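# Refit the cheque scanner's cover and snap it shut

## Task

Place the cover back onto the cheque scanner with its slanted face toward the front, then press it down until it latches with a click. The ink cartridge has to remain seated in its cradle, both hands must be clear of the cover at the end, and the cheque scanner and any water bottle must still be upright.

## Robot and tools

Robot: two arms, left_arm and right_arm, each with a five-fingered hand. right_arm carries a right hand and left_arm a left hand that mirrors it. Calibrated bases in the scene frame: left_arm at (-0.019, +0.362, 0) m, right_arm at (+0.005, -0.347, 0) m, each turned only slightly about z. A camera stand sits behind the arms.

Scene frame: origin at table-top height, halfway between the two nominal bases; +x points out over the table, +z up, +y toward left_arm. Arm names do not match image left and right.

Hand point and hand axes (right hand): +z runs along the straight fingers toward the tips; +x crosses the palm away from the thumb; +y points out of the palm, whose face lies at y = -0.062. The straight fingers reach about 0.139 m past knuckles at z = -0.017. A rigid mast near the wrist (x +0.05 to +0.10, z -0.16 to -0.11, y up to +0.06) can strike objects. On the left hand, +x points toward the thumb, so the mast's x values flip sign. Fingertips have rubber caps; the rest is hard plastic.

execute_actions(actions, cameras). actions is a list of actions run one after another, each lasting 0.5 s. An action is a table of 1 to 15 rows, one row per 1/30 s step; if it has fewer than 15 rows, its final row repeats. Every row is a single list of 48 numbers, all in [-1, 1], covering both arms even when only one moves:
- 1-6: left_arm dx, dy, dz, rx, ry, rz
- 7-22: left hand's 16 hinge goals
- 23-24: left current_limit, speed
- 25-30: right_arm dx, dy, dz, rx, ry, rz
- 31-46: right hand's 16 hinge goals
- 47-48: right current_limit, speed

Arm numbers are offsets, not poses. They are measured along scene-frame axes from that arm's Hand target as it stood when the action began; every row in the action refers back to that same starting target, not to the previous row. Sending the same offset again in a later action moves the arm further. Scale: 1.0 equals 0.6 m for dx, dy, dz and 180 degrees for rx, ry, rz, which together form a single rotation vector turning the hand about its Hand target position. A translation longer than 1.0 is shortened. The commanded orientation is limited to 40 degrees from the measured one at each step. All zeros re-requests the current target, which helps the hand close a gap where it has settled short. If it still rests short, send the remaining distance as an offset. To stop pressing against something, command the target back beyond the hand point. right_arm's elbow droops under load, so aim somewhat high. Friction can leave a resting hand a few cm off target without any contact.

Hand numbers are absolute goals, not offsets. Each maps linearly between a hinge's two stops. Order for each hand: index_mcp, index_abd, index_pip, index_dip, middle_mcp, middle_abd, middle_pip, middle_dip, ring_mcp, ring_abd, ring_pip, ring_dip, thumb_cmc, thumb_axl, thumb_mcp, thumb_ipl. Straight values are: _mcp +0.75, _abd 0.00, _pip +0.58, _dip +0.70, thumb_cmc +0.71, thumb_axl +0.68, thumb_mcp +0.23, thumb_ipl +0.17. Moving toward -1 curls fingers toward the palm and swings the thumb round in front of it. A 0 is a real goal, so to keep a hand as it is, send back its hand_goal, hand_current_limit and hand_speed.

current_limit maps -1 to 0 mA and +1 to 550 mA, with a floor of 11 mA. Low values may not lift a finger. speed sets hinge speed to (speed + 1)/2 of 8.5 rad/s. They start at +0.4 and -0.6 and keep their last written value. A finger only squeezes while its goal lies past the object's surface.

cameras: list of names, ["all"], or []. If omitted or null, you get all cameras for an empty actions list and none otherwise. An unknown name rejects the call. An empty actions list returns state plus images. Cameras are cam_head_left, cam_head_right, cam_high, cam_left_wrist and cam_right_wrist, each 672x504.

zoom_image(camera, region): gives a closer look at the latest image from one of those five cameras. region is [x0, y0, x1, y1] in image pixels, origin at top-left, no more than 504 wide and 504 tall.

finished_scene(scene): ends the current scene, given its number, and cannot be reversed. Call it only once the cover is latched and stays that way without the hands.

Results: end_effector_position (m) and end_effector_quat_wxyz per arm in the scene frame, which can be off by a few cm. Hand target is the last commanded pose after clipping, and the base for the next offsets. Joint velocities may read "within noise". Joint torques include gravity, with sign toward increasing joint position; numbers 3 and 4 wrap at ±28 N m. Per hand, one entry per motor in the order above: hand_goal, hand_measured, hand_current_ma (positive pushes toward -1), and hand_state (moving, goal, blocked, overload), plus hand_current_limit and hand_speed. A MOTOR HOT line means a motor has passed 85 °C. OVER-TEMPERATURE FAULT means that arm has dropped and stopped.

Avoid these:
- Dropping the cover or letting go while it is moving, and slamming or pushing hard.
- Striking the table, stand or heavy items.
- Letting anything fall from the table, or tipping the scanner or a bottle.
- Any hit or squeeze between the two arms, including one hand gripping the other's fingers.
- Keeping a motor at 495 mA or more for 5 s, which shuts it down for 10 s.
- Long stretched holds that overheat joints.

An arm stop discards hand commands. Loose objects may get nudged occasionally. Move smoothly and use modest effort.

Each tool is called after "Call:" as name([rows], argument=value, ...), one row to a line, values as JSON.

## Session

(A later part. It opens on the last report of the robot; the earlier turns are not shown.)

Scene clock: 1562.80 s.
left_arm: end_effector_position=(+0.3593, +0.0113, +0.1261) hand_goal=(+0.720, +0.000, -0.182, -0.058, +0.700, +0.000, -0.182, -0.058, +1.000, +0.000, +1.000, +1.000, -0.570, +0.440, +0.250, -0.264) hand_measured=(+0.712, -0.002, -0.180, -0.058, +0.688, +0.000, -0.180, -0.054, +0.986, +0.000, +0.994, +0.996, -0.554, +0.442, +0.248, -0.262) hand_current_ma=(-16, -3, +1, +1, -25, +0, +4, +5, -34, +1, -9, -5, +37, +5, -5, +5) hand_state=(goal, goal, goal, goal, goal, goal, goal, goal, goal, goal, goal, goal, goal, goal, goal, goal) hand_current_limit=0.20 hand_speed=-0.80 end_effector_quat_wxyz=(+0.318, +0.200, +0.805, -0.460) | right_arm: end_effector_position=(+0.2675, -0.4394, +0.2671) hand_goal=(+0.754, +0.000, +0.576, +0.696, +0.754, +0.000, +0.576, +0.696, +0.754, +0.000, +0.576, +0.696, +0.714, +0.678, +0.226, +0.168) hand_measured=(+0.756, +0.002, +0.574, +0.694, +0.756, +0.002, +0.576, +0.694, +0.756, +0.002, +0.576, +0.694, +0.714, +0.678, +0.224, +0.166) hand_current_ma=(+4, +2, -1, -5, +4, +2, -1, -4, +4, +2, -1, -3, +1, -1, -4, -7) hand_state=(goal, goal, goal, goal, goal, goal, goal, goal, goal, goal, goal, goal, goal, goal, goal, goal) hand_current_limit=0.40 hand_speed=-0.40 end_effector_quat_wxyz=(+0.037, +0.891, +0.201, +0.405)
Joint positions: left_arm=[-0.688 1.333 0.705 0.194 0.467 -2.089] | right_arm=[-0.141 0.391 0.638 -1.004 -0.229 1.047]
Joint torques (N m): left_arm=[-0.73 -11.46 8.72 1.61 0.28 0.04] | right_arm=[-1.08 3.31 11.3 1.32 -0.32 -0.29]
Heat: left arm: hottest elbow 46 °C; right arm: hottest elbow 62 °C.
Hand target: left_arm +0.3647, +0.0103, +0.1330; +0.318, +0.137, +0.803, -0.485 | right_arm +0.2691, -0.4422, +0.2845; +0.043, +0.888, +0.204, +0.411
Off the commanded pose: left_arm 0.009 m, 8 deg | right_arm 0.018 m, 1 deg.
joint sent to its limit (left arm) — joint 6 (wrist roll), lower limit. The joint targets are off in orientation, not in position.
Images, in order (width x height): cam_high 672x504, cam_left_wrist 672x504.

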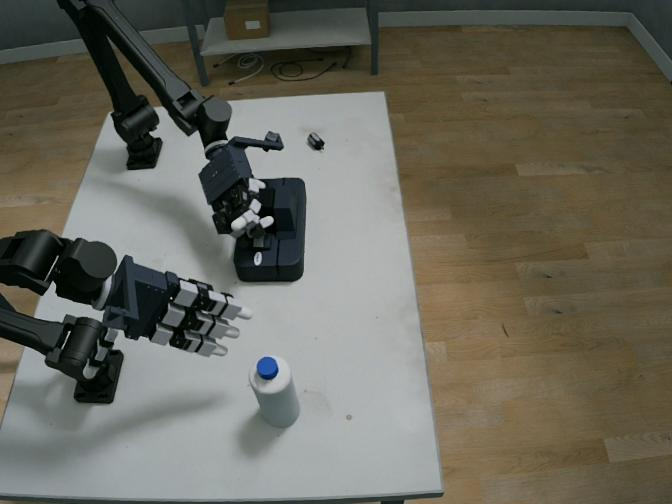

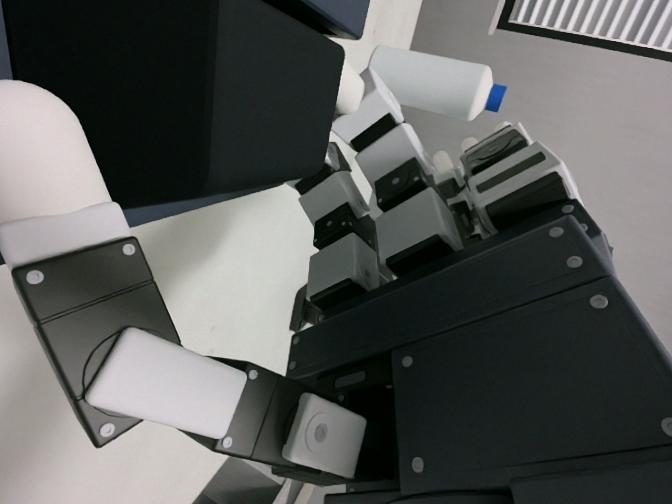

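Call:
execute_actions([
  [[0,0,0.0,0,0,0,0.80,0,-0.1825,-0.058,0.80,0,-0.1825,-0.058,1,0,1,1,-0.571,0.44,0.4,-0.265,0.2,-0.6,0,0,0,0,0,0,0.754,0,0.576,0.696,0.754,0,0.576,0.696,0.754,0,0.576,0.696,0.714,0.678,0.226,0.168,0.4,-0.4]],
  [[0,0,0.1,0,0,0,0.85,0,-0.1825,-0.058,0.85,0,-0.1825,-0.058,1,0,1,1,-0.571,0.44,0.4,-0.265,0.2,-0.6,0,0,0,0,0,0,0.754,0,0.576,0.696,0.754,0,0.576,0.696,0.754,0,0.576,0.696,0.714,0.678,0.226,0.168,0.4,-0.4]],
], cameras=["cam_high","cam_left_wrist"])

Call:
zoom_image(camera="cam_high", region=[225, 170, 315, 290])

Scene clock: 1571.90 s.
left_arm: end_effector_position=(+0.3560, +0.0170, +0.1778) hand_goal=(+0.850, +0.000, -0.182, -0.058, +0.850, +0.000, -0.182, -0.058, +1.000, +0.000, +1.000, +1.000, -0.570, +0.440, +0.400, -0.264) hand_measured=(+0.838, +0.000, -0.184, -0.060, +0.838, +0.000, -0.180, -0.056, +0.986, +0.000, +0.994, +0.996, -0.556, +0.442, +0.396, -0.262) hand_current_ma=(-30, -1, -4, -3, -25, +0, +3, +4, -34, +1, -9, -5, +30, +3, -9, +4) hand_state=(goal, goal, goal, goal, goal, goal, goal, goal, goal, goal, goal, goal, goal, goal, goal, goal) hand_current_limit=0.20 hand_speed=-0.60 end_effector_quat_wxyz=(+0.312, +0.198, +0.809, -0.458) | right_arm: end_effector_position=(+0.2675, -0.4394, +0.2671) hand_goal=(+0.754, +0.000, +0.576, +0.696, +0.754, +0.000, +0.576, +0.696, +0.754, +0.000, +0.576, +0.696, +0.714, +0.678, +0.226, +0.168) hand_measured=(+0.756, +0.002, +0.574, +0.694, +0.756, +0.002, +0.576, +0.694, +0.756, +0.002, +0.576, +0.694, +0.714, +0.678, +0.224, +0.166) hand_current_ma=(+4, +2, -1, -5, +4, +2, -1, -4, +4, +2, -1, -3, +1, -1, -4, -7) hand_state=(goal, goal, goal, goal, goal, goal, goal, goal, goal, goal, goal, goal, goal, goal, goal, goal) hand_current_limit=0.40 hand_speed=-0.40 end_effector_quat_wxyz=(+0.037, +0.891, +0.201, +0.405)
Joint positions: left_arm=[-0.682 1.23 0.783 -0.001 0.472 -2.087] | right_arm=[-0.141 0.391 0.638 -1.004 -0.229 1.047]
Joint torques (N m): left_arm=[-0.73 -10.58 10.54 1.66 0.12 0.05] | right_arm=[-1.08 3.37 11.34 1.33 -0.32 -0.3]
Heat: left arm: hottest elbow 46 °C; right arm: hottest elbow 62 °C.
Hand target: left_arm +0.3646, +0.0102, +0.1930; +0.318, +0.137, +0.803, -0.485 | right_arm +0.2691, -0.4422, +0.2845; +0.043, +0.888, +0.204, +0.411
Off the commanded pose: left_arm 0.019 m, 8 deg | right_arm 0.018 m, 1 deg.
joint sent to its limit (left arm) — joint 6 (wrist roll), lower limit. The joint targets are off in orientation, not in position.
Images, in order (width x height): cam_high 672x504, cam_left_wrist 672x504.

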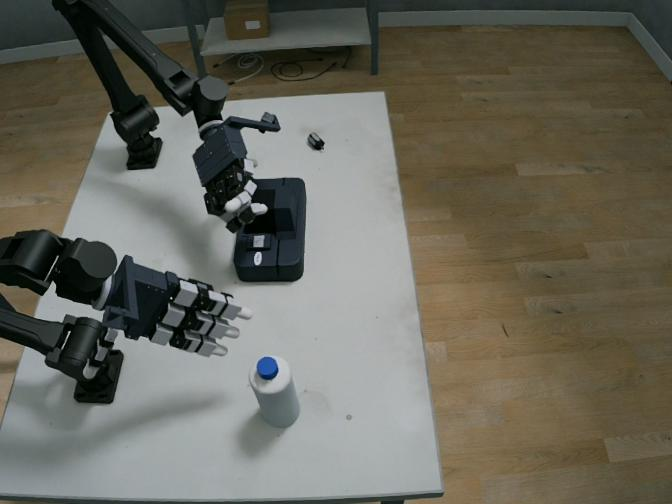

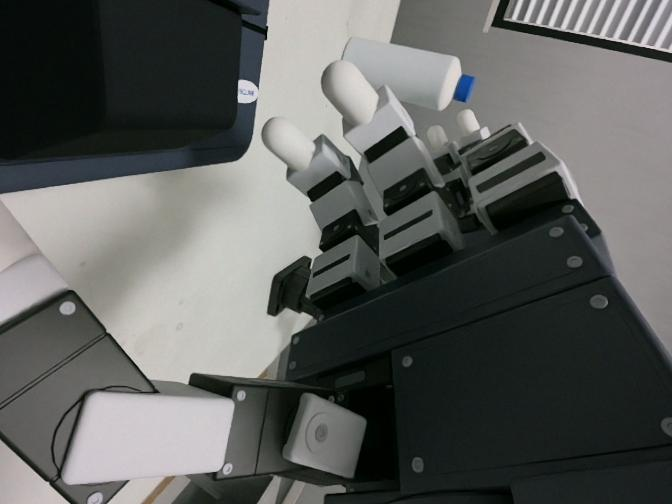

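Scaled by 4.200 from the camera's 672x504 image, which has a finer 960x720 frame.

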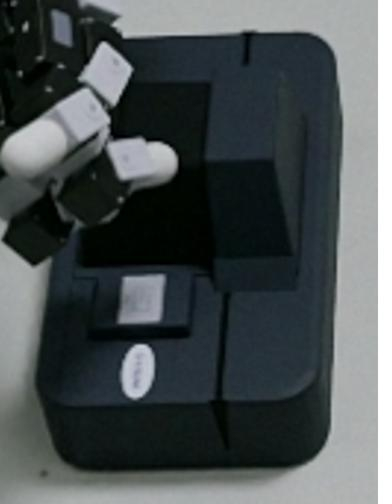

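Call:
zoom_image(camera="cam_left_wrist", region=[0, 0, 280, 210])

Call:
zoom_image(camera="cam_high", region=[235, 180, 305, 245])

Scaled by 1.800 from the camera's 672x504 image, which has a finer 960x720 frame.

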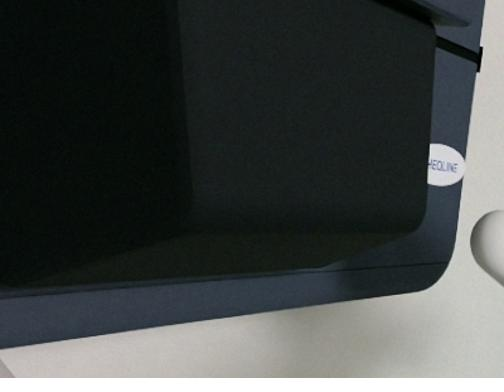

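Scaled by 7.200 from the camera's 672x504 image, which has a finer 960x720 frame.

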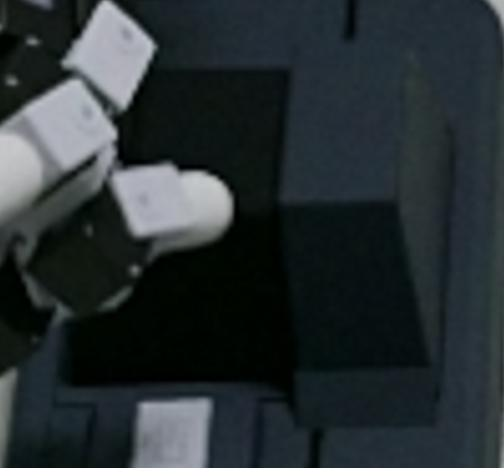

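Call:
execute_actions([
  [[-0.05,0,0.2,0,0,0,0.85,0,-0.1825,-0.058,0.85,0,-0.1825,-0.058,1,0,1,1,-0.571,0.678,0.4,-0.265,0.2,-0.6,0,0,0,0,0,0,0.754,0,0.576,0.696,0.754,0,0.576,0.696,0.754,0,0.576,0.696,0.714,0.678,0.226,0.168,0.4,-0.4]],
  [[0.03,0,0.08,0.0959,-0.0199,-0.0785,0.754,0,0.576,0.696,0.754,0,0.576,0.696,-0.479,0,-0.7,-0.174,0,0.678,0.226,0.168,0.2,-0.4,0,0,0,0,0,0,0.754,0,0.576,0.696,0.754,0,0.576,0.696,0.754,0,0.576,0.696,0.714,0.678,0.226,0.168,0.4,-0.4]],
], cameras=["cam_head_left","cam_head_right","cam_high","cam_left_wrist"])

Call:
zoom_image(camera="cam_high", region=[235, 175, 315, 245])

Call:
zoom_image(camera="cam_head_right", region=[290, 235, 430, 335])

Scene clock: 1601.13 s.
left_arm: end_effector_position=(+0.3417, +0.0154, +0.3450) hand_goal=(+0.754, +0.000, +0.576, +0.696, +0.754, +0.000, +0.576, +0.696, -0.478, +0.000, -0.700, -0.174, +0.000, +0.678, +0.226, +0.168) hand_measured=(+0.750, +0.000, +0.570, +0.694, +0.750, +0.000, +0.570, +0.694, -0.460, +0.000, -0.658, -0.164, -0.002, +0.676, +0.226, +0.166) hand_current_ma=(-6, +0, -9, -4, -5, +0, -10, -4, +47, +1, +125, +19, -3, -3, -1, -6) hand_state=(goal, goal, goal, goal, goal, goal, goal, goal, goal, goal, blocked, goal, goal, goal, goal, goal) hand_current_limit=0.20 hand_speed=-0.40 end_effector_quat_wxyz=(+0.247, +0.292, +0.838, -0.390) | right_arm: end_effector_position=(+0.2675, -0.4394, +0.2671) hand_goal=(+0.754, +0.000, +0.576, +0.696, +0.754, +0.000, +0.576, +0.696, +0.754, +0.000, +0.576, +0.696, +0.714, +0.678, +0.226, +0.168) hand_measured=(+0.756, +0.002, +0.574, +0.694, +0.756, +0.002, +0.576, +0.694, +0.756, +0.002, +0.576, +0.694, +0.714, +0.678, +0.224, +0.166) hand_current_ma=(+4, +2, -1, -5, +4, +2, -1, -4, +4, +2, -1, -3, +1, -1, -4, -7) hand_state=(goal, goal, goal, goal, goal, goal, goal, goal, goal, goal, goal, goal, goal, goal, goal, goal) hand_current_limit=0.40 hand_speed=-0.40 end_effector_quat_wxyz=(+0.037, +0.891, +0.201, +0.405)
Joint positions: left_arm=[-0.719 1.206 1.316 -0.816 0.487 -1.862] | right_arm=[-0.141 0.391 0.638 -1.004 -0.229 1.047]
Joint torques (N m): left_arm=[-0.5 -9.47 12.04 1.35 0.31 0.29] | right_arm=[-1.08 3.37 11.33 1.35 -0.32 -0.29]
Heat: left arm: hottest elbow 47 °C; right arm: hottest elbow 62 °C.
Hand target: left_arm +0.3526, +0.0103, +0.3611; +0.257, +0.296, +0.833, -0.390 | right_arm +0.2691, -0.4422, +0.2845; +0.043, +0.888, +0.204, +0.411
Off the commanded pose: left_arm 0.020 m, 1 deg | right_arm 0.018 m, 1 deg.
Images, in order (width x height): cam_head_left 672x504, cam_head_right 672x504, cam_high 672x504, cam_left_wrist 672x504.

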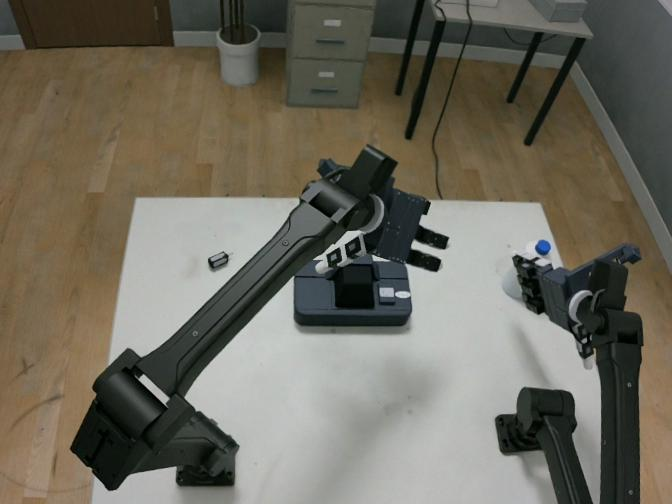

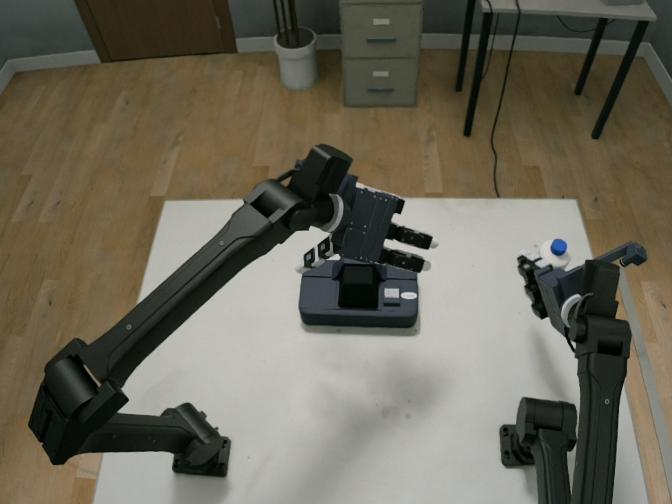

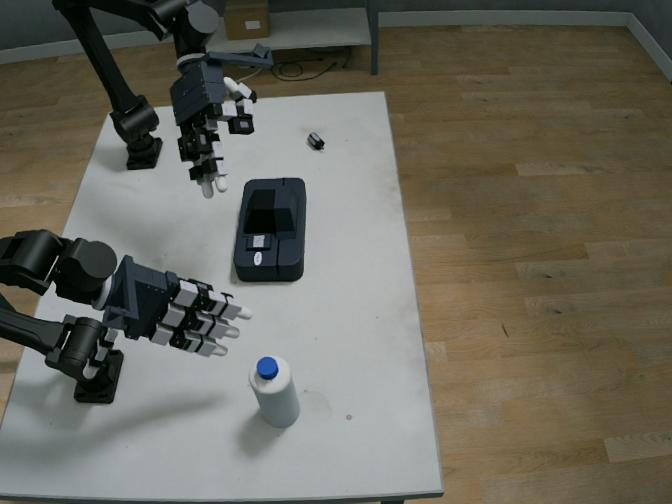

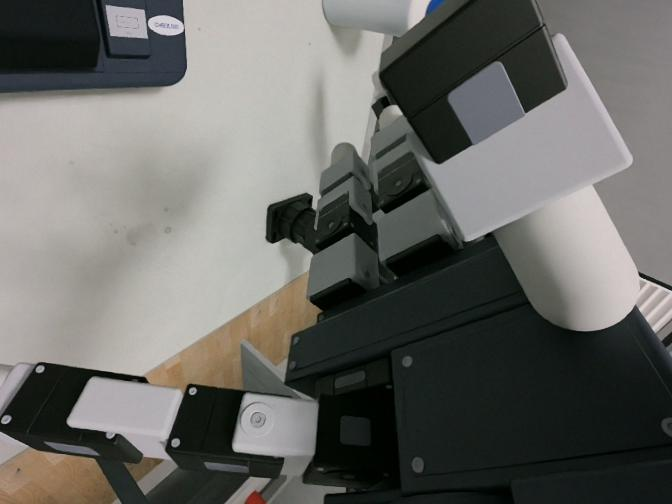

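Scaled by 6.300 from the camera's 672x504 image, which has a finer 960x720 frame.

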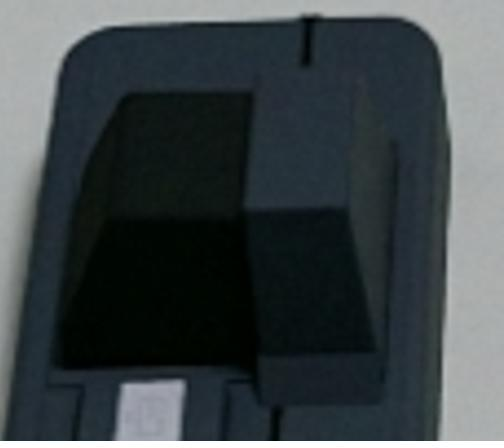

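Scaled by 3.600 from the camera's 672x504 image, which has a finer 960x720 frame.

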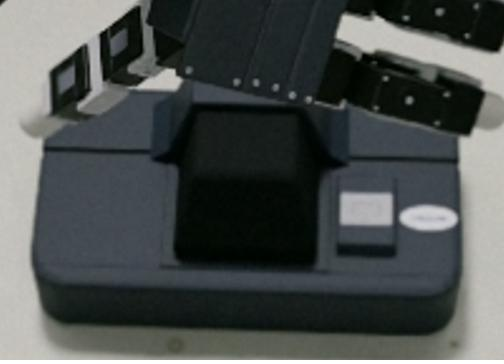

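Call:
execute_actions([
  [[0.06,0.0065,0,0.1040,-0.0232,-0.0897,0.754,0,0.576,0.696,0.754,0,0.576,0.696,-0.46,0,-0.65,-0.174,0,0.678,0.226,0.168,0.2,-0.4,0,0,0,0,0,0,0.754,0,0.576,0.696,0.754,0,0.576,0.696,0.754,0,0.576,0.696,0.714,0.678,0.226,0.168,0.4,-0.4]],
  [[0.06,0.0065,0,0.1040,-0.0232,-0.0897,0.754,0,0.576,0.696,0.754,0,0.576,0.696,-0.46,0,-0.65,-0.174,0.3,0.678,0.226,0.168,0.2,-0.4,0,0,0,0,0,0,0.754,0,0.576,0.696,0.754,0,0.576,0.696,0.754,0,0.576,0.696,0.714,0.678,0.226,0.168,0.4,-0.4]],
  [[0.06,0.0065,0,0.1040,-0.0232,-0.0897,0.754,0,0.576,0.696,0.754,0,0.576,0.696,-0.46,0,-0.65,-0.174,0.5,0.678,0.226,0.168,0.2,-0.4,0,0,0,0,0,0,0.754,0,0.576,0.696,0.754,0,0.576,0.696,0.754,0,0.576,0.696,0.714,0.678,0.226,0.168,0.4,-0.4]],
], cameras=["cam_head_left","cam_head_right","cam_high","cam_left_wrist"])

Scene clock: 1613.40 s.
left_arm: end_effector_position=(+0.4555, +0.0322, +0.3557) hand_goal=(+0.754, +0.000, +0.576, +0.696, +0.754, +0.000, +0.576, +0.696, -0.460, +0.000, -0.650, -0.174, +0.500, +0.678, +0.226, +0.168) hand_measured=(+0.752, +0.000, +0.574, +0.694, +0.752, +0.000, +0.574, +0.694, -0.454, +0.000, -0.648, -0.172, +0.498, +0.676, +0.222, +0.166) hand_current_ma=(-1, +0, -3, -4, -2, +0, -4, -4, +12, +1, +4, +4, -3, -3, -7, -6) hand_state=(goal, goal, goal, goal, goal, goal, goal, goal, goal, goal, goal, goal, goal, goal, goal, goal) hand_current_limit=0.20 hand_speed=-0.40 end_effector_quat_wxyz=(+0.067, +0.712, +0.699, +0.011) | right_arm: end_effector_position=(+0.2675, -0.4394, +0.2671) hand_goal=(+0.754, +0.000, +0.576, +0.696, +0.754, +0.000, +0.576, +0.696, +0.754, +0.000, +0.576, +0.696, +0.714, +0.678, +0.226, +0.168) hand_measured=(+0.756, +0.002, +0.574, +0.694, +0.756, +0.002, +0.576, +0.694, +0.756, +0.002, +0.576, +0.694, +0.714, +0.678, +0.224, +0.166) hand_current_ma=(+4, +2, -1, -5, +4, +2, -1, -4, +4, +2, -1, -3, +1, -1, -4, -7) hand_state=(goal, goal, goal, goal, goal, goal, goal, goal, goal, goal, goal, goal, goal, goal, goal, goal) hand_current_limit=0.40 hand_speed=-0.40 end_effector_quat_wxyz=(+0.037, +0.891, +0.201, +0.405)
Joint positions: left_arm=[-0.722 1.651 1.891 -1.676 -0.014 -0.716] | right_arm=[-0.141 0.391 0.638 -1.004 -0.229 1.047]
Joint torques (N m): left_arm=[-1.26 -16.85 9.99 -0.01 -0.3 0.18] | right_arm=[-1.03 3.25 11.33 1.32 -0.32 -0.3]
Heat: left arm: hottest elbow 48 °C; right arm: hottest elbow 62 °C.
Hand target: left_arm +0.4606, +0.0220, +0.3610; +0.000, +0.719, +0.695, -0.001 | right_arm +0.2691, -0.4422, +0.2845; +0.043, +0.888, +0.204, +0.411
Off the commanded pose: left_arm 0.013 m, 8 deg | right_arm 0.018 m, 1 deg.
joint sent to its limit (left arm) — joint 4 (wrist pitch), lower limit. The joint targets are off in orientation, not in position.
Images, in order (width x height): cam_head_left 672x504, cam_head_right 672x504, cam_high 672x504, cam_left_wrist 672x504.

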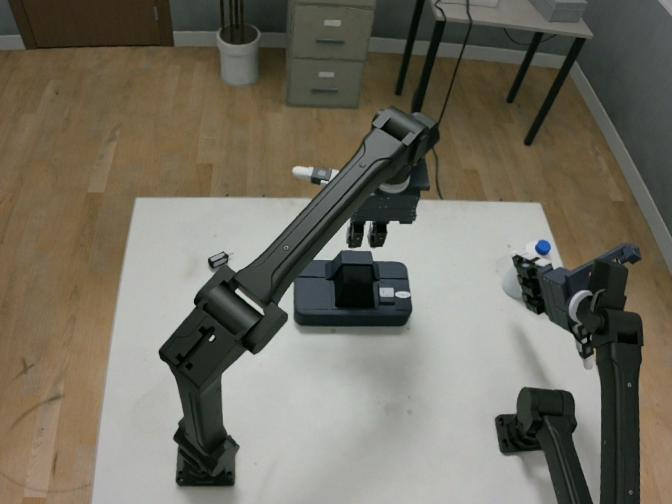

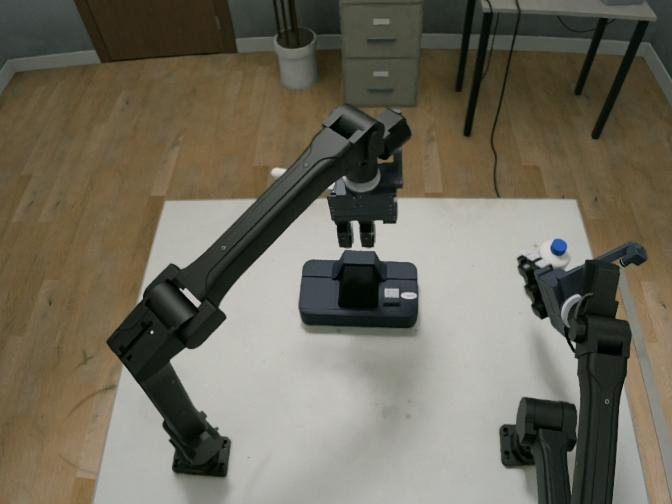

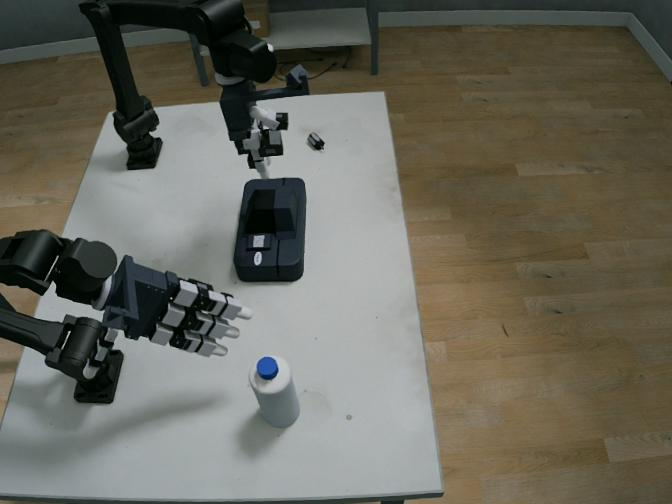

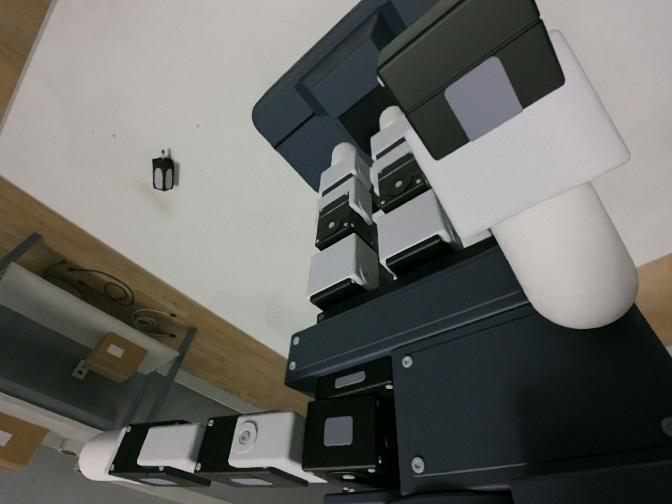

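Call:
execute_actions([
  [[0,0,-0.1,0,0,0,0.754,0,0.576,0.696,0.754,0,0.576,0.696,-0.46,0,-0.65,-0.174,0.5,0.678,0.226,0.168,0.4,-0.4,0,0,0,0,0,0,0.754,0,0.576,0.696,0.754,0,0.576,0.696,0.754,0,0.576,0.696,0.714,0.678,0.226,0.168,0.4,-0.4]],
], cameras=["cam_head_left","cam_head_right","cam_high","cam_left_wrist"])

Call:
zoom_image(camera="cam_high", region=[225, 130, 315, 245])

Call:
zoom_image(camera="cam_head_right", region=[290, 205, 430, 335])

Scene clock: 1621.67 s.
left_arm: end_effector_position=(+0.4601, +0.0257, +0.3061) hand_goal=(+0.754, +0.000, +0.576, +0.696, +0.754, +0.000, +0.576, +0.696, -0.460, +0.000, -0.650, -0.174, +0.500, +0.678, +0.226, +0.168) hand_measured=(+0.752, +0.000, +0.574, +0.694, +0.752, +0.000, +0.574, +0.694, -0.454, +0.000, -0.648, -0.172, +0.498, +0.676, +0.222, +0.166) hand_current_ma=(-1, +0, -3, -4, -2, +0, -4, -4, +13, +1, +4, +4, -3, -3, -7, -6) hand_state=(goal, goal, goal, goal, goal, goal, goal, goal, goal, goal, goal, goal, goal, goal, goal, goal) hand_current_limit=0.40 hand_speed=-0.40 end_effector_quat_wxyz=(+0.020, +0.715, +0.699, +0.003) | right_arm: end_effector_position=(+0.2675, -0.4394, +0.2671) hand_goal=(+0.754, +0.000, +0.576, +0.696, +0.754, +0.000, +0.576, +0.696, +0.754, +0.000, +0.576, +0.696, +0.714, +0.678, +0.226, +0.168) hand_measured=(+0.756, +0.002, +0.574, +0.694, +0.756, +0.002, +0.576, +0.694, +0.756, +0.002, +0.576, +0.694, +0.714, +0.678, +0.224, +0.166) hand_current_ma=(+4, +2, -1, -5, +4, +2, -1, -4, +4, +2, -1, -3, +1, -1, -4, -7) hand_state=(goal, goal, goal, goal, goal, goal, goal, goal, goal, goal, goal, goal, goal, goal, goal, goal) hand_current_limit=0.40 hand_speed=-0.40 end_effector_quat_wxyz=(+0.037, +0.891, +0.201, +0.405)
Joint positions: left_arm=[-0.722 1.715 1.861 -1.676 -0.004 -0.715] | right_arm=[-0.141 0.391 0.638 -1.004 -0.229 1.047]
Joint torques (N m): left_arm=[-1.85 -17.55 7.97 -0.17 -0.08 0.13] | right_arm=[-1.08 3.25 11.33 1.33 -0.32 -0.29]
Heat: left arm: hottest elbow 50 °C; right arm: hottest elbow 62 °C.
Hand target: left_arm +0.4606, +0.0220, +0.3011; +0.000, +0.719, +0.695, -0.001 | right_arm +0.2691, -0.4422, +0.2845; +0.043, +0.888, +0.204, +0.411
Off the commanded pose: left_arm 0.006 m, 2 deg | right_arm 0.018 m, 1 deg.
joint sent to its limit (left arm) — joint 4 (wrist pitch), lower limit. The joint targets still meet the commanded pose.
Images, in order (width x height): cam_head_left 672x504, cam_head_right 672x504, cam_high 672x504, cam_left_wrist 672x504.

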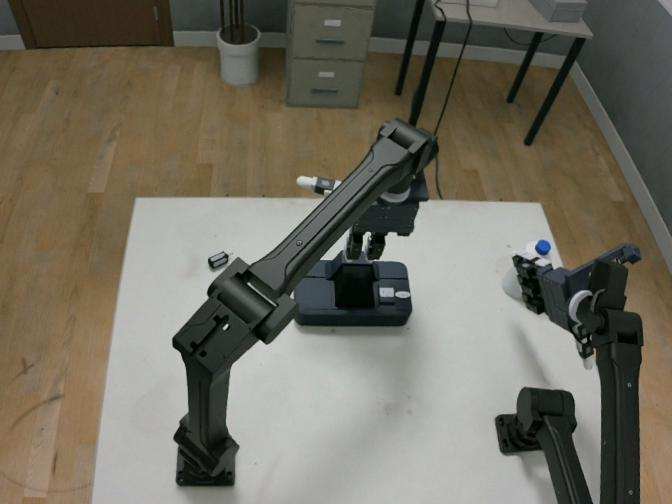

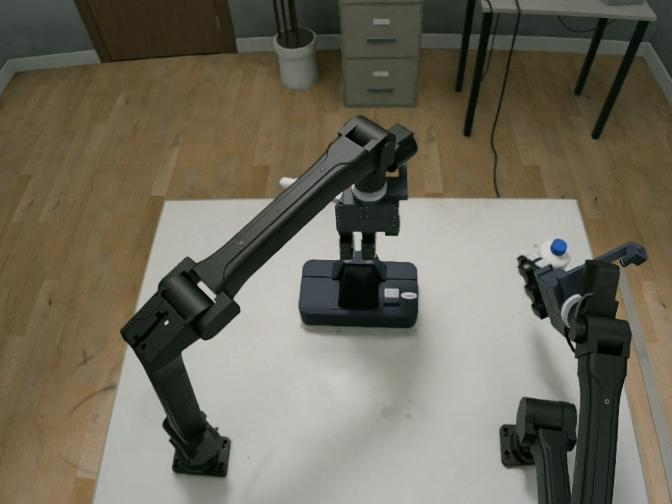

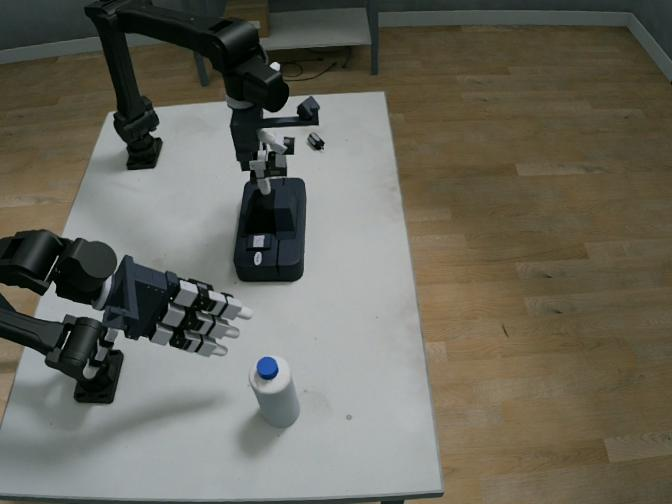

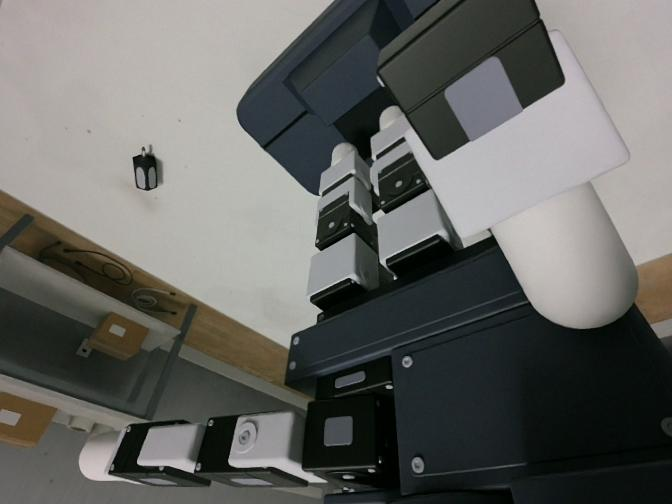

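Scaled by 4.383 from the camera's 672x504 image, which has a finer 960x720 frame.

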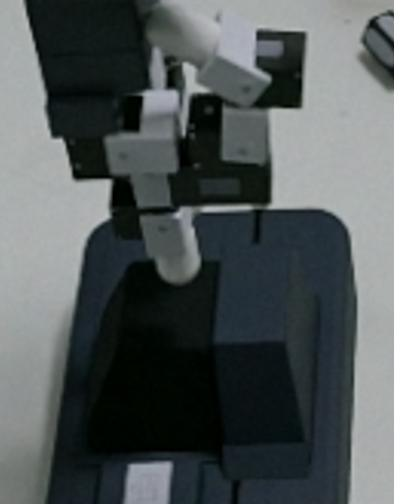

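Scaled by 3.600 from the camera's 672x504 image, which has a finer 960x720 frame.

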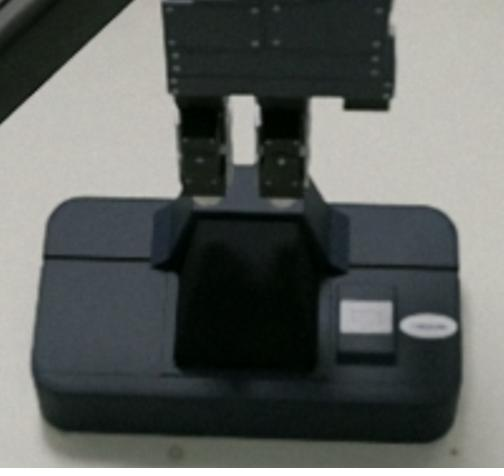

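Call:
execute_actions([
  [[0,0,-0.075,0,0,0,0.754,0,0.576,0.696,0.754,0,0.576,0.696,-0.46,0,-0.65,-0.174,0.5,0.678,0.226,0.168,0.6,-0.4,0,0,0,0,0,0,0.754,0,0.576,0.696,0.754,0,0.576,0.696,0.754,0,0.576,0.696,0.714,0.678,0.226,0.168,0.4,-0.4]],
], cameras=["cam_head_right","cam_high","cam_left_wrist"])

Call:
zoom_image(camera="cam_high", region=[225, 150, 315, 245])

Call:
zoom_image(camera="cam_head_right", region=[290, 205, 430, 335])

Scene clock: 1629.50 s.
left_arm: end_effector_position=(+0.4571, +0.0275, +0.2637) hand_goal=(+0.754, +0.000, +0.576, +0.696, +0.754, +0.000, +0.576, +0.696, -0.460, +0.000, -0.650, -0.174, +0.500, +0.678, +0.226, +0.168) hand_measured=(+0.752, +0.000, +0.574, +0.694, +0.756, +0.004, +0.576, +0.696, -0.452, +0.000, -0.648, -0.172, +0.498, +0.676, +0.222, +0.166) hand_current_ma=(-1, +0, -3, -4, +2, +6, +1, +0, +15, +1, +4, +3, -3, -3, -7, -6) hand_state=(goal, goal, goal, goal, goal, goal, goal, goal, goal, goal, goal, goal, goal, goal, goal, goal) hand_current_limit=0.60 hand_speed=-0.40 end_effector_quat_wxyz=(+0.001, +0.715, +0.699, +0.000) | right_arm: end_effector_position=(+0.2675, -0.4394, +0.2671) hand_goal=(+0.754, +0.000, +0.576, +0.696, +0.754, +0.000, +0.576, +0.696, +0.754, +0.000, +0.576, +0.696, +0.714, +0.678, +0.226, +0.168) hand_measured=(+0.756, +0.002, +0.574, +0.694, +0.756, +0.002, +0.576, +0.694, +0.756, +0.002, +0.576, +0.694, +0.714, +0.678, +0.224, +0.166) hand_current_ma=(+4, +2, -1, -5, +4, +2, -1, -4, +4, +2, -1, -3, +1, -1, -4, -7) hand_state=(goal, goal, goal, goal, goal, goal, goal, goal, goal, goal, goal, goal, goal, goal, goal, goal) hand_current_limit=0.40 hand_speed=-0.40 end_effector_quat_wxyz=(+0.037, +0.891, +0.201, +0.405)
Joint positions: left_arm=[-0.722 1.721 1.764 -1.611 -0.001 -0.715] | right_arm=[-0.141 0.391 0.638 -1.004 -0.229 1.047]
Joint torques (N m): left_arm=[-0.15 -17.44 7.51 0.28 -0.06 0.14] | right_arm=[-1.08 3.37 11.33 1.32 -0.32 -0.29]
Heat: left arm: hottest elbow 49 °C; right arm: hottest elbow 62 °C.
Hand target: left_arm +0.4606, +0.0220, +0.2560; +0.000, +0.719, +0.695, -0.001 | right_arm +0.2691, -0.4422, +0.2845; +0.043, +0.888, +0.204, +0.411
Off the commanded pose: left_arm 0.010 m, 1 deg | right_arm 0.018 m, 1 deg.
Images, in order (width x height): cam_head_right 672x504, cam_high 672x504, cam_left_wrist 672x504.

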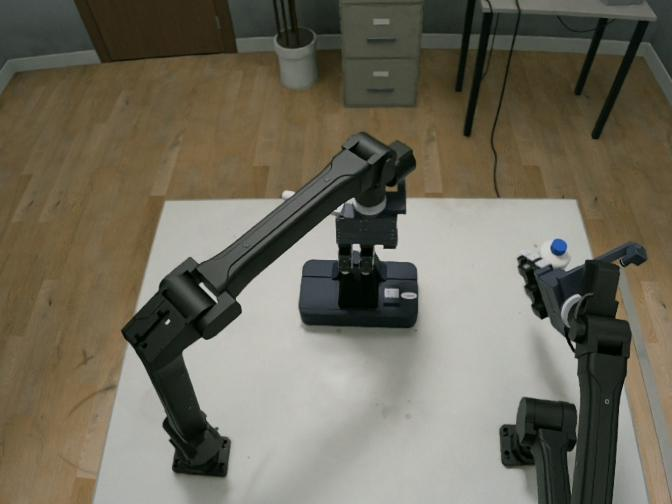

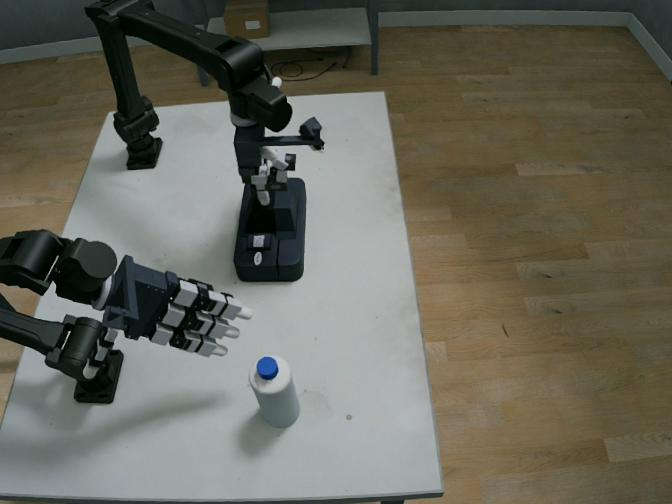

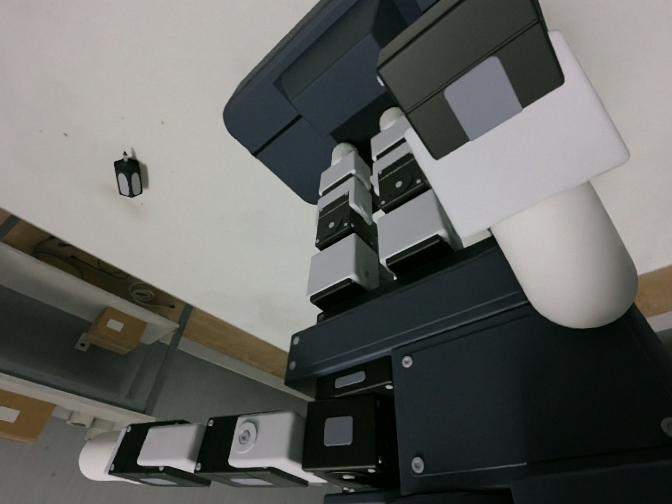

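Scaled by 5.305 from the camera's 672x504 image, which has a finer 960x720 frame.

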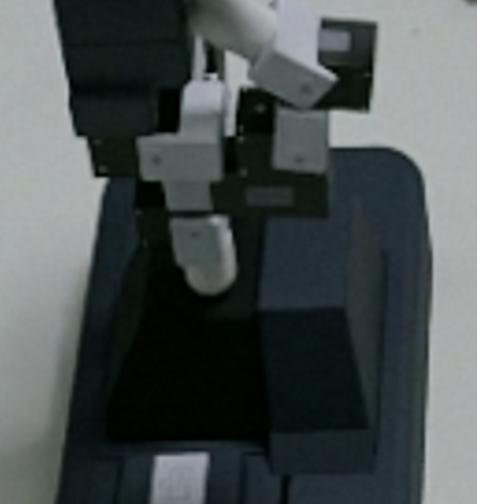

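Scaled by 3.600 from the camera's 672x504 image, which has a finer 960x720 frame.

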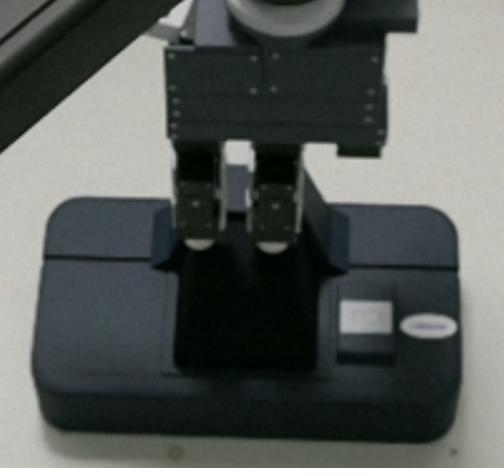

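Call:
execute_actions([
  [[0.005,-0.018,0.025,0,0,0,0.754,0,0.576,0.696,0.754,0,0.576,0.696,-0.46,0,-0.65,-0.174,0.5,0.678,0.226,0.168,0.6,-0.4,0,0,0,0,0,0,0.754,0,0.576,0.696,0.754,0,0.576,0.696,0.754,0,0.576,0.696,0.714,0.678,0.226,0.168,0.4,-0.4]],
  [[0,0,-0.03,0,0,0,0.754,0,0.576,0.696,0.754,0,0.576,0.696,-0.46,0,-0.65,-0.174,0.5,0.678,0.226,0.168,0.6,-0.4,0,0,0,0,0,0,0.754,0,0.576,0.696,0.754,0,0.576,0.696,0.754,0,0.576,0.696,0.714,0.678,0.226,0.168,0.4,-0.4]],
], cameras=["cam_head_right"])

Call:
zoom_image(camera="cam_head_right", region=[320, 245, 400, 325])

Scene clock: 1638.80 s.
left_arm: end_effector_position=(+0.4622, +0.0190, +0.2690) hand_goal=(+0.754, +0.000, +0.576, +0.696, +0.754, +0.000, +0.576, +0.696, -0.460, +0.000, -0.650, -0.174, +0.500, +0.678, +0.226, +0.168) hand_measured=(+0.752, +0.000, +0.574, +0.694, +0.754, +0.002, +0.576, +0.696, -0.452, +0.000, -0.648, -0.172, +0.498, +0.676, +0.222, +0.166) hand_current_ma=(-1, +0, -3, -4, +1, +3, +1, +0, +15, +1, +4, +3, -3, -3, -7, -6) hand_state=(goal, goal, goal, goal, goal, goal, goal, goal, goal, goal, goal, goal, goal, goal, goal, goal) hand_current_limit=0.60 hand_speed=-0.40 end_effector_quat_wxyz=(+0.010, +0.716, +0.698, +0.001) | right_arm: end_effector_position=(+0.2675, -0.4394, +0.2671) hand_goal=(+0.754, +0.000, +0.576, +0.696, +0.754, +0.000, +0.576, +0.696, +0.754, +0.000, +0.576, +0.696, +0.714, +0.678, +0.226, +0.168) hand_measured=(+0.756, +0.002, +0.574, +0.694, +0.756, +0.002, +0.576, +0.694, +0.756, +0.002, +0.576, +0.694, +0.714, +0.678, +0.224, +0.166) hand_current_ma=(+4, +2, -1, -5, +4, +2, -1, -4, +4, +2, -1, -3, +1, -1, -4, -7) hand_state=(goal, goal, goal, goal, goal, goal, goal, goal, goal, goal, goal, goal, goal, goal, goal, goal) hand_current_limit=0.40 hand_speed=-0.40 end_effector_quat_wxyz=(+0.037, +0.891, +0.201, +0.405)
Joint positions: left_arm=[-0.727 1.735 1.794 -1.609 -0.001 -0.715] | right_arm=[-0.141 0.391 0.638 -1.004 -0.229 1.047]
Joint torques (N m): left_arm=[-1.73 -17.61 7.16 0.39 -0.07 -0.05] | right_arm=[-1.08 3.31 11.33 1.35 -0.32 -0.3]
Heat: left arm: hottest elbow 48 °C; right arm: hottest elbow 62 °C.
Hand target: left_arm +0.4637, +0.0112, +0.2531; +0.000, +0.719, +0.695, -0.001 | right_arm +0.2691, -0.4422, +0.2845; +0.043, +0.888, +0.204, +0.411
Off the commanded pose: left_arm 0.018 m, 1 deg | right_arm 0.018 m, 1 deg.
Images, in order (width x height): cam_head_right 672x504.

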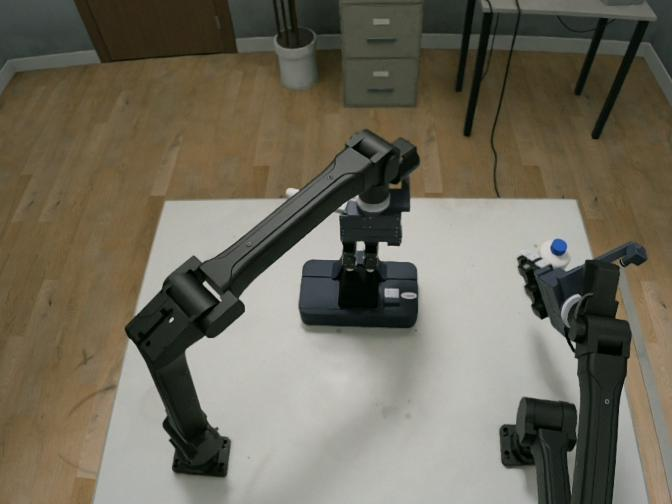

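Scaled by 6.300 from the camera's 672x504 image, which has a finer 960x720 frame.

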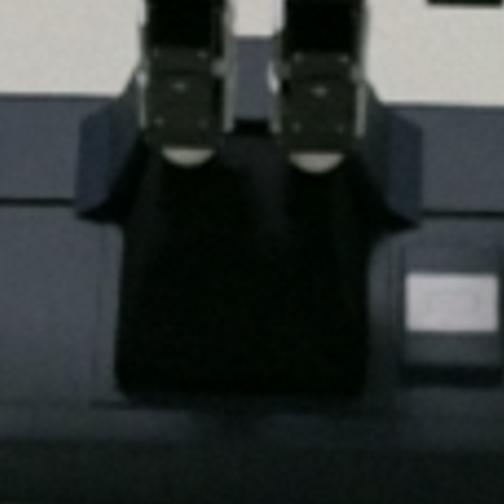

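Call:
execute_actions([
  [[0,0,-0.03,0,0,0,0.754,0,0.576,0.696,0.754,0,0.576,0.696,-0.46,0,-0.65,-0.174,0.5,0.678,0.226,0.168,0.6,-0.4,0,0,0,0,0,0,0.754,0,0.576,0.696,0.754,0,0.576,0.696,0.754,0,0.576,0.696,0.714,0.678,0.226,0.168,0.4,-0.4]],
], cameras=["cam_head_right","cam_high"])

Call:
zoom_image(camera="cam_head_right", region=[320, 245, 400, 325])

Call:
zoom_image(camera="cam_high", region=[235, 175, 315, 245])

Scene clock: 1646.90 s.
left_arm: end_effector_position=(+0.4633, +0.0178, +0.2618) hand_goal=(+0.754, +0.000, +0.576, +0.696, +0.754, +0.000, +0.576, +0.696, -0.460, +0.000, -0.650, -0.174, +0.500, +0.678, +0.226, +0.168) hand_measured=(+0.756, +0.002, +0.578, +0.696, +0.758, +0.004, +0.580, +0.696, -0.452, +0.000, -0.648, -0.172, +0.498, +0.676, +0.222, +0.166) hand_current_ma=(+3, +2, +1, +0, +8, +5, +5, +1, +17, +1, +4, +3, -3, -3, -7, -6) hand_state=(goal, goal, goal, goal, goal, goal, goal, goal, goal, goal, goal, goal, goal, goal, goal, goal) hand_current_limit=0.60 hand_speed=-0.40 end_effector_quat_wxyz=(+0.016, +0.717, +0.697, +0.002) | right_arm: end_effector_position=(+0.2675, -0.4394, +0.2671) hand_goal=(+0.754, +0.000, +0.576, +0.696, +0.754, +0.000, +0.576, +0.696, +0.754, +0.000, +0.576, +0.696, +0.714, +0.678, +0.226, +0.168) hand_measured=(+0.756, +0.002, +0.574, +0.694, +0.756, +0.002, +0.576, +0.694, +0.756, +0.002, +0.576, +0.694, +0.714, +0.678, +0.224, +0.166) hand_current_ma=(+4, +2, -1, -5, +4, +2, -1, -4, +4, +2, -1, -3, +1, -1, -4, -7) hand_state=(goal, goal, goal, goal, goal, goal, goal, goal, goal, goal, goal, goal, goal, goal, goal, goal) hand_current_limit=0.40 hand_speed=-0.40 end_effector_quat_wxyz=(+0.037, +0.891, +0.201, +0.405)
Joint positions: left_arm=[-0.728 1.73 1.766 -1.574 -0.001 -0.715] | right_arm=[-0.141 0.391 0.638 -1.004 -0.229 1.047]
Joint torques (N m): left_arm=[-0.91 -15.85 5.93 0.92 0 -0.01] | right_arm=[-1.08 3.37 11.33 1.33 -0.32 -0.29]
Heat: left arm: hottest elbow 48 °C; right arm: hottest elbow 62 °C.
Hand target: left_arm +0.4635, +0.0111, +0.2349; +0.000, +0.719, +0.695, -0.001 | right_arm +0.2691, -0.4422, +0.2845; +0.043, +0.888, +0.204, +0.411
Off the commanded pose: left_arm 0.027 m, 2 deg | right_arm 0.018 m, 1 deg.
Images, in order (width x height): cam_head_right 672x504, cam_high 672x504.

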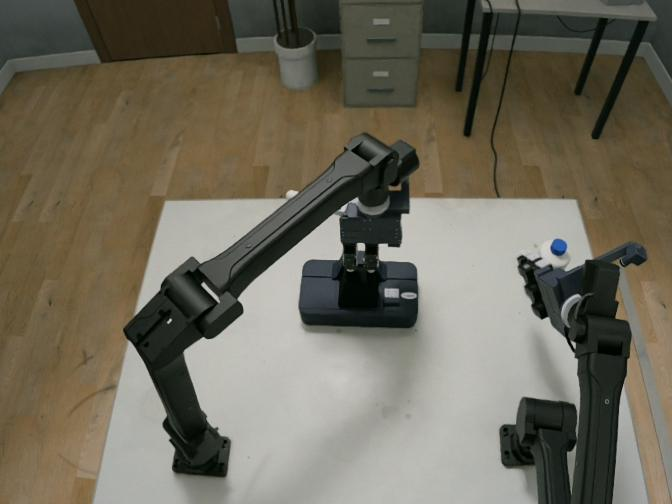

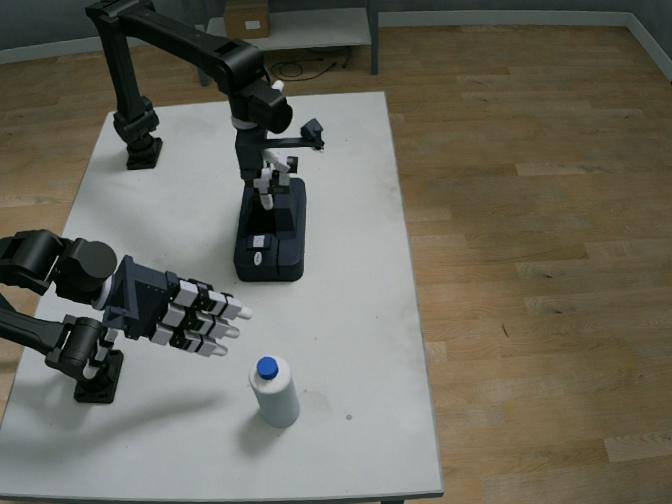

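Scaled by 6.300 from the camera's 672x504 image, which has a finer 960x720 frame.

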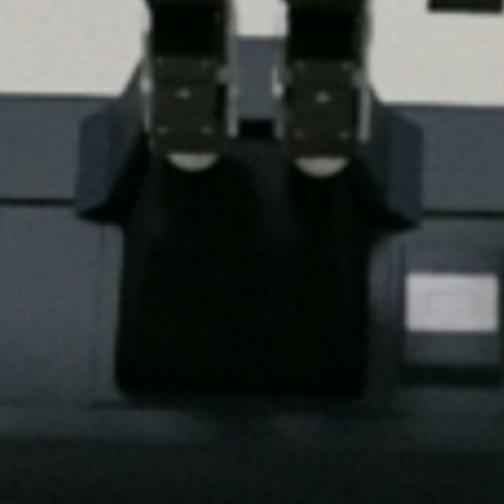

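Scaled by 6.300 from the camera's 672x504 image, which has a finer 960x720 frame.

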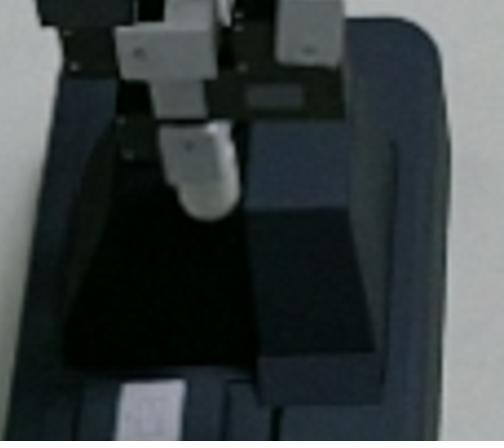

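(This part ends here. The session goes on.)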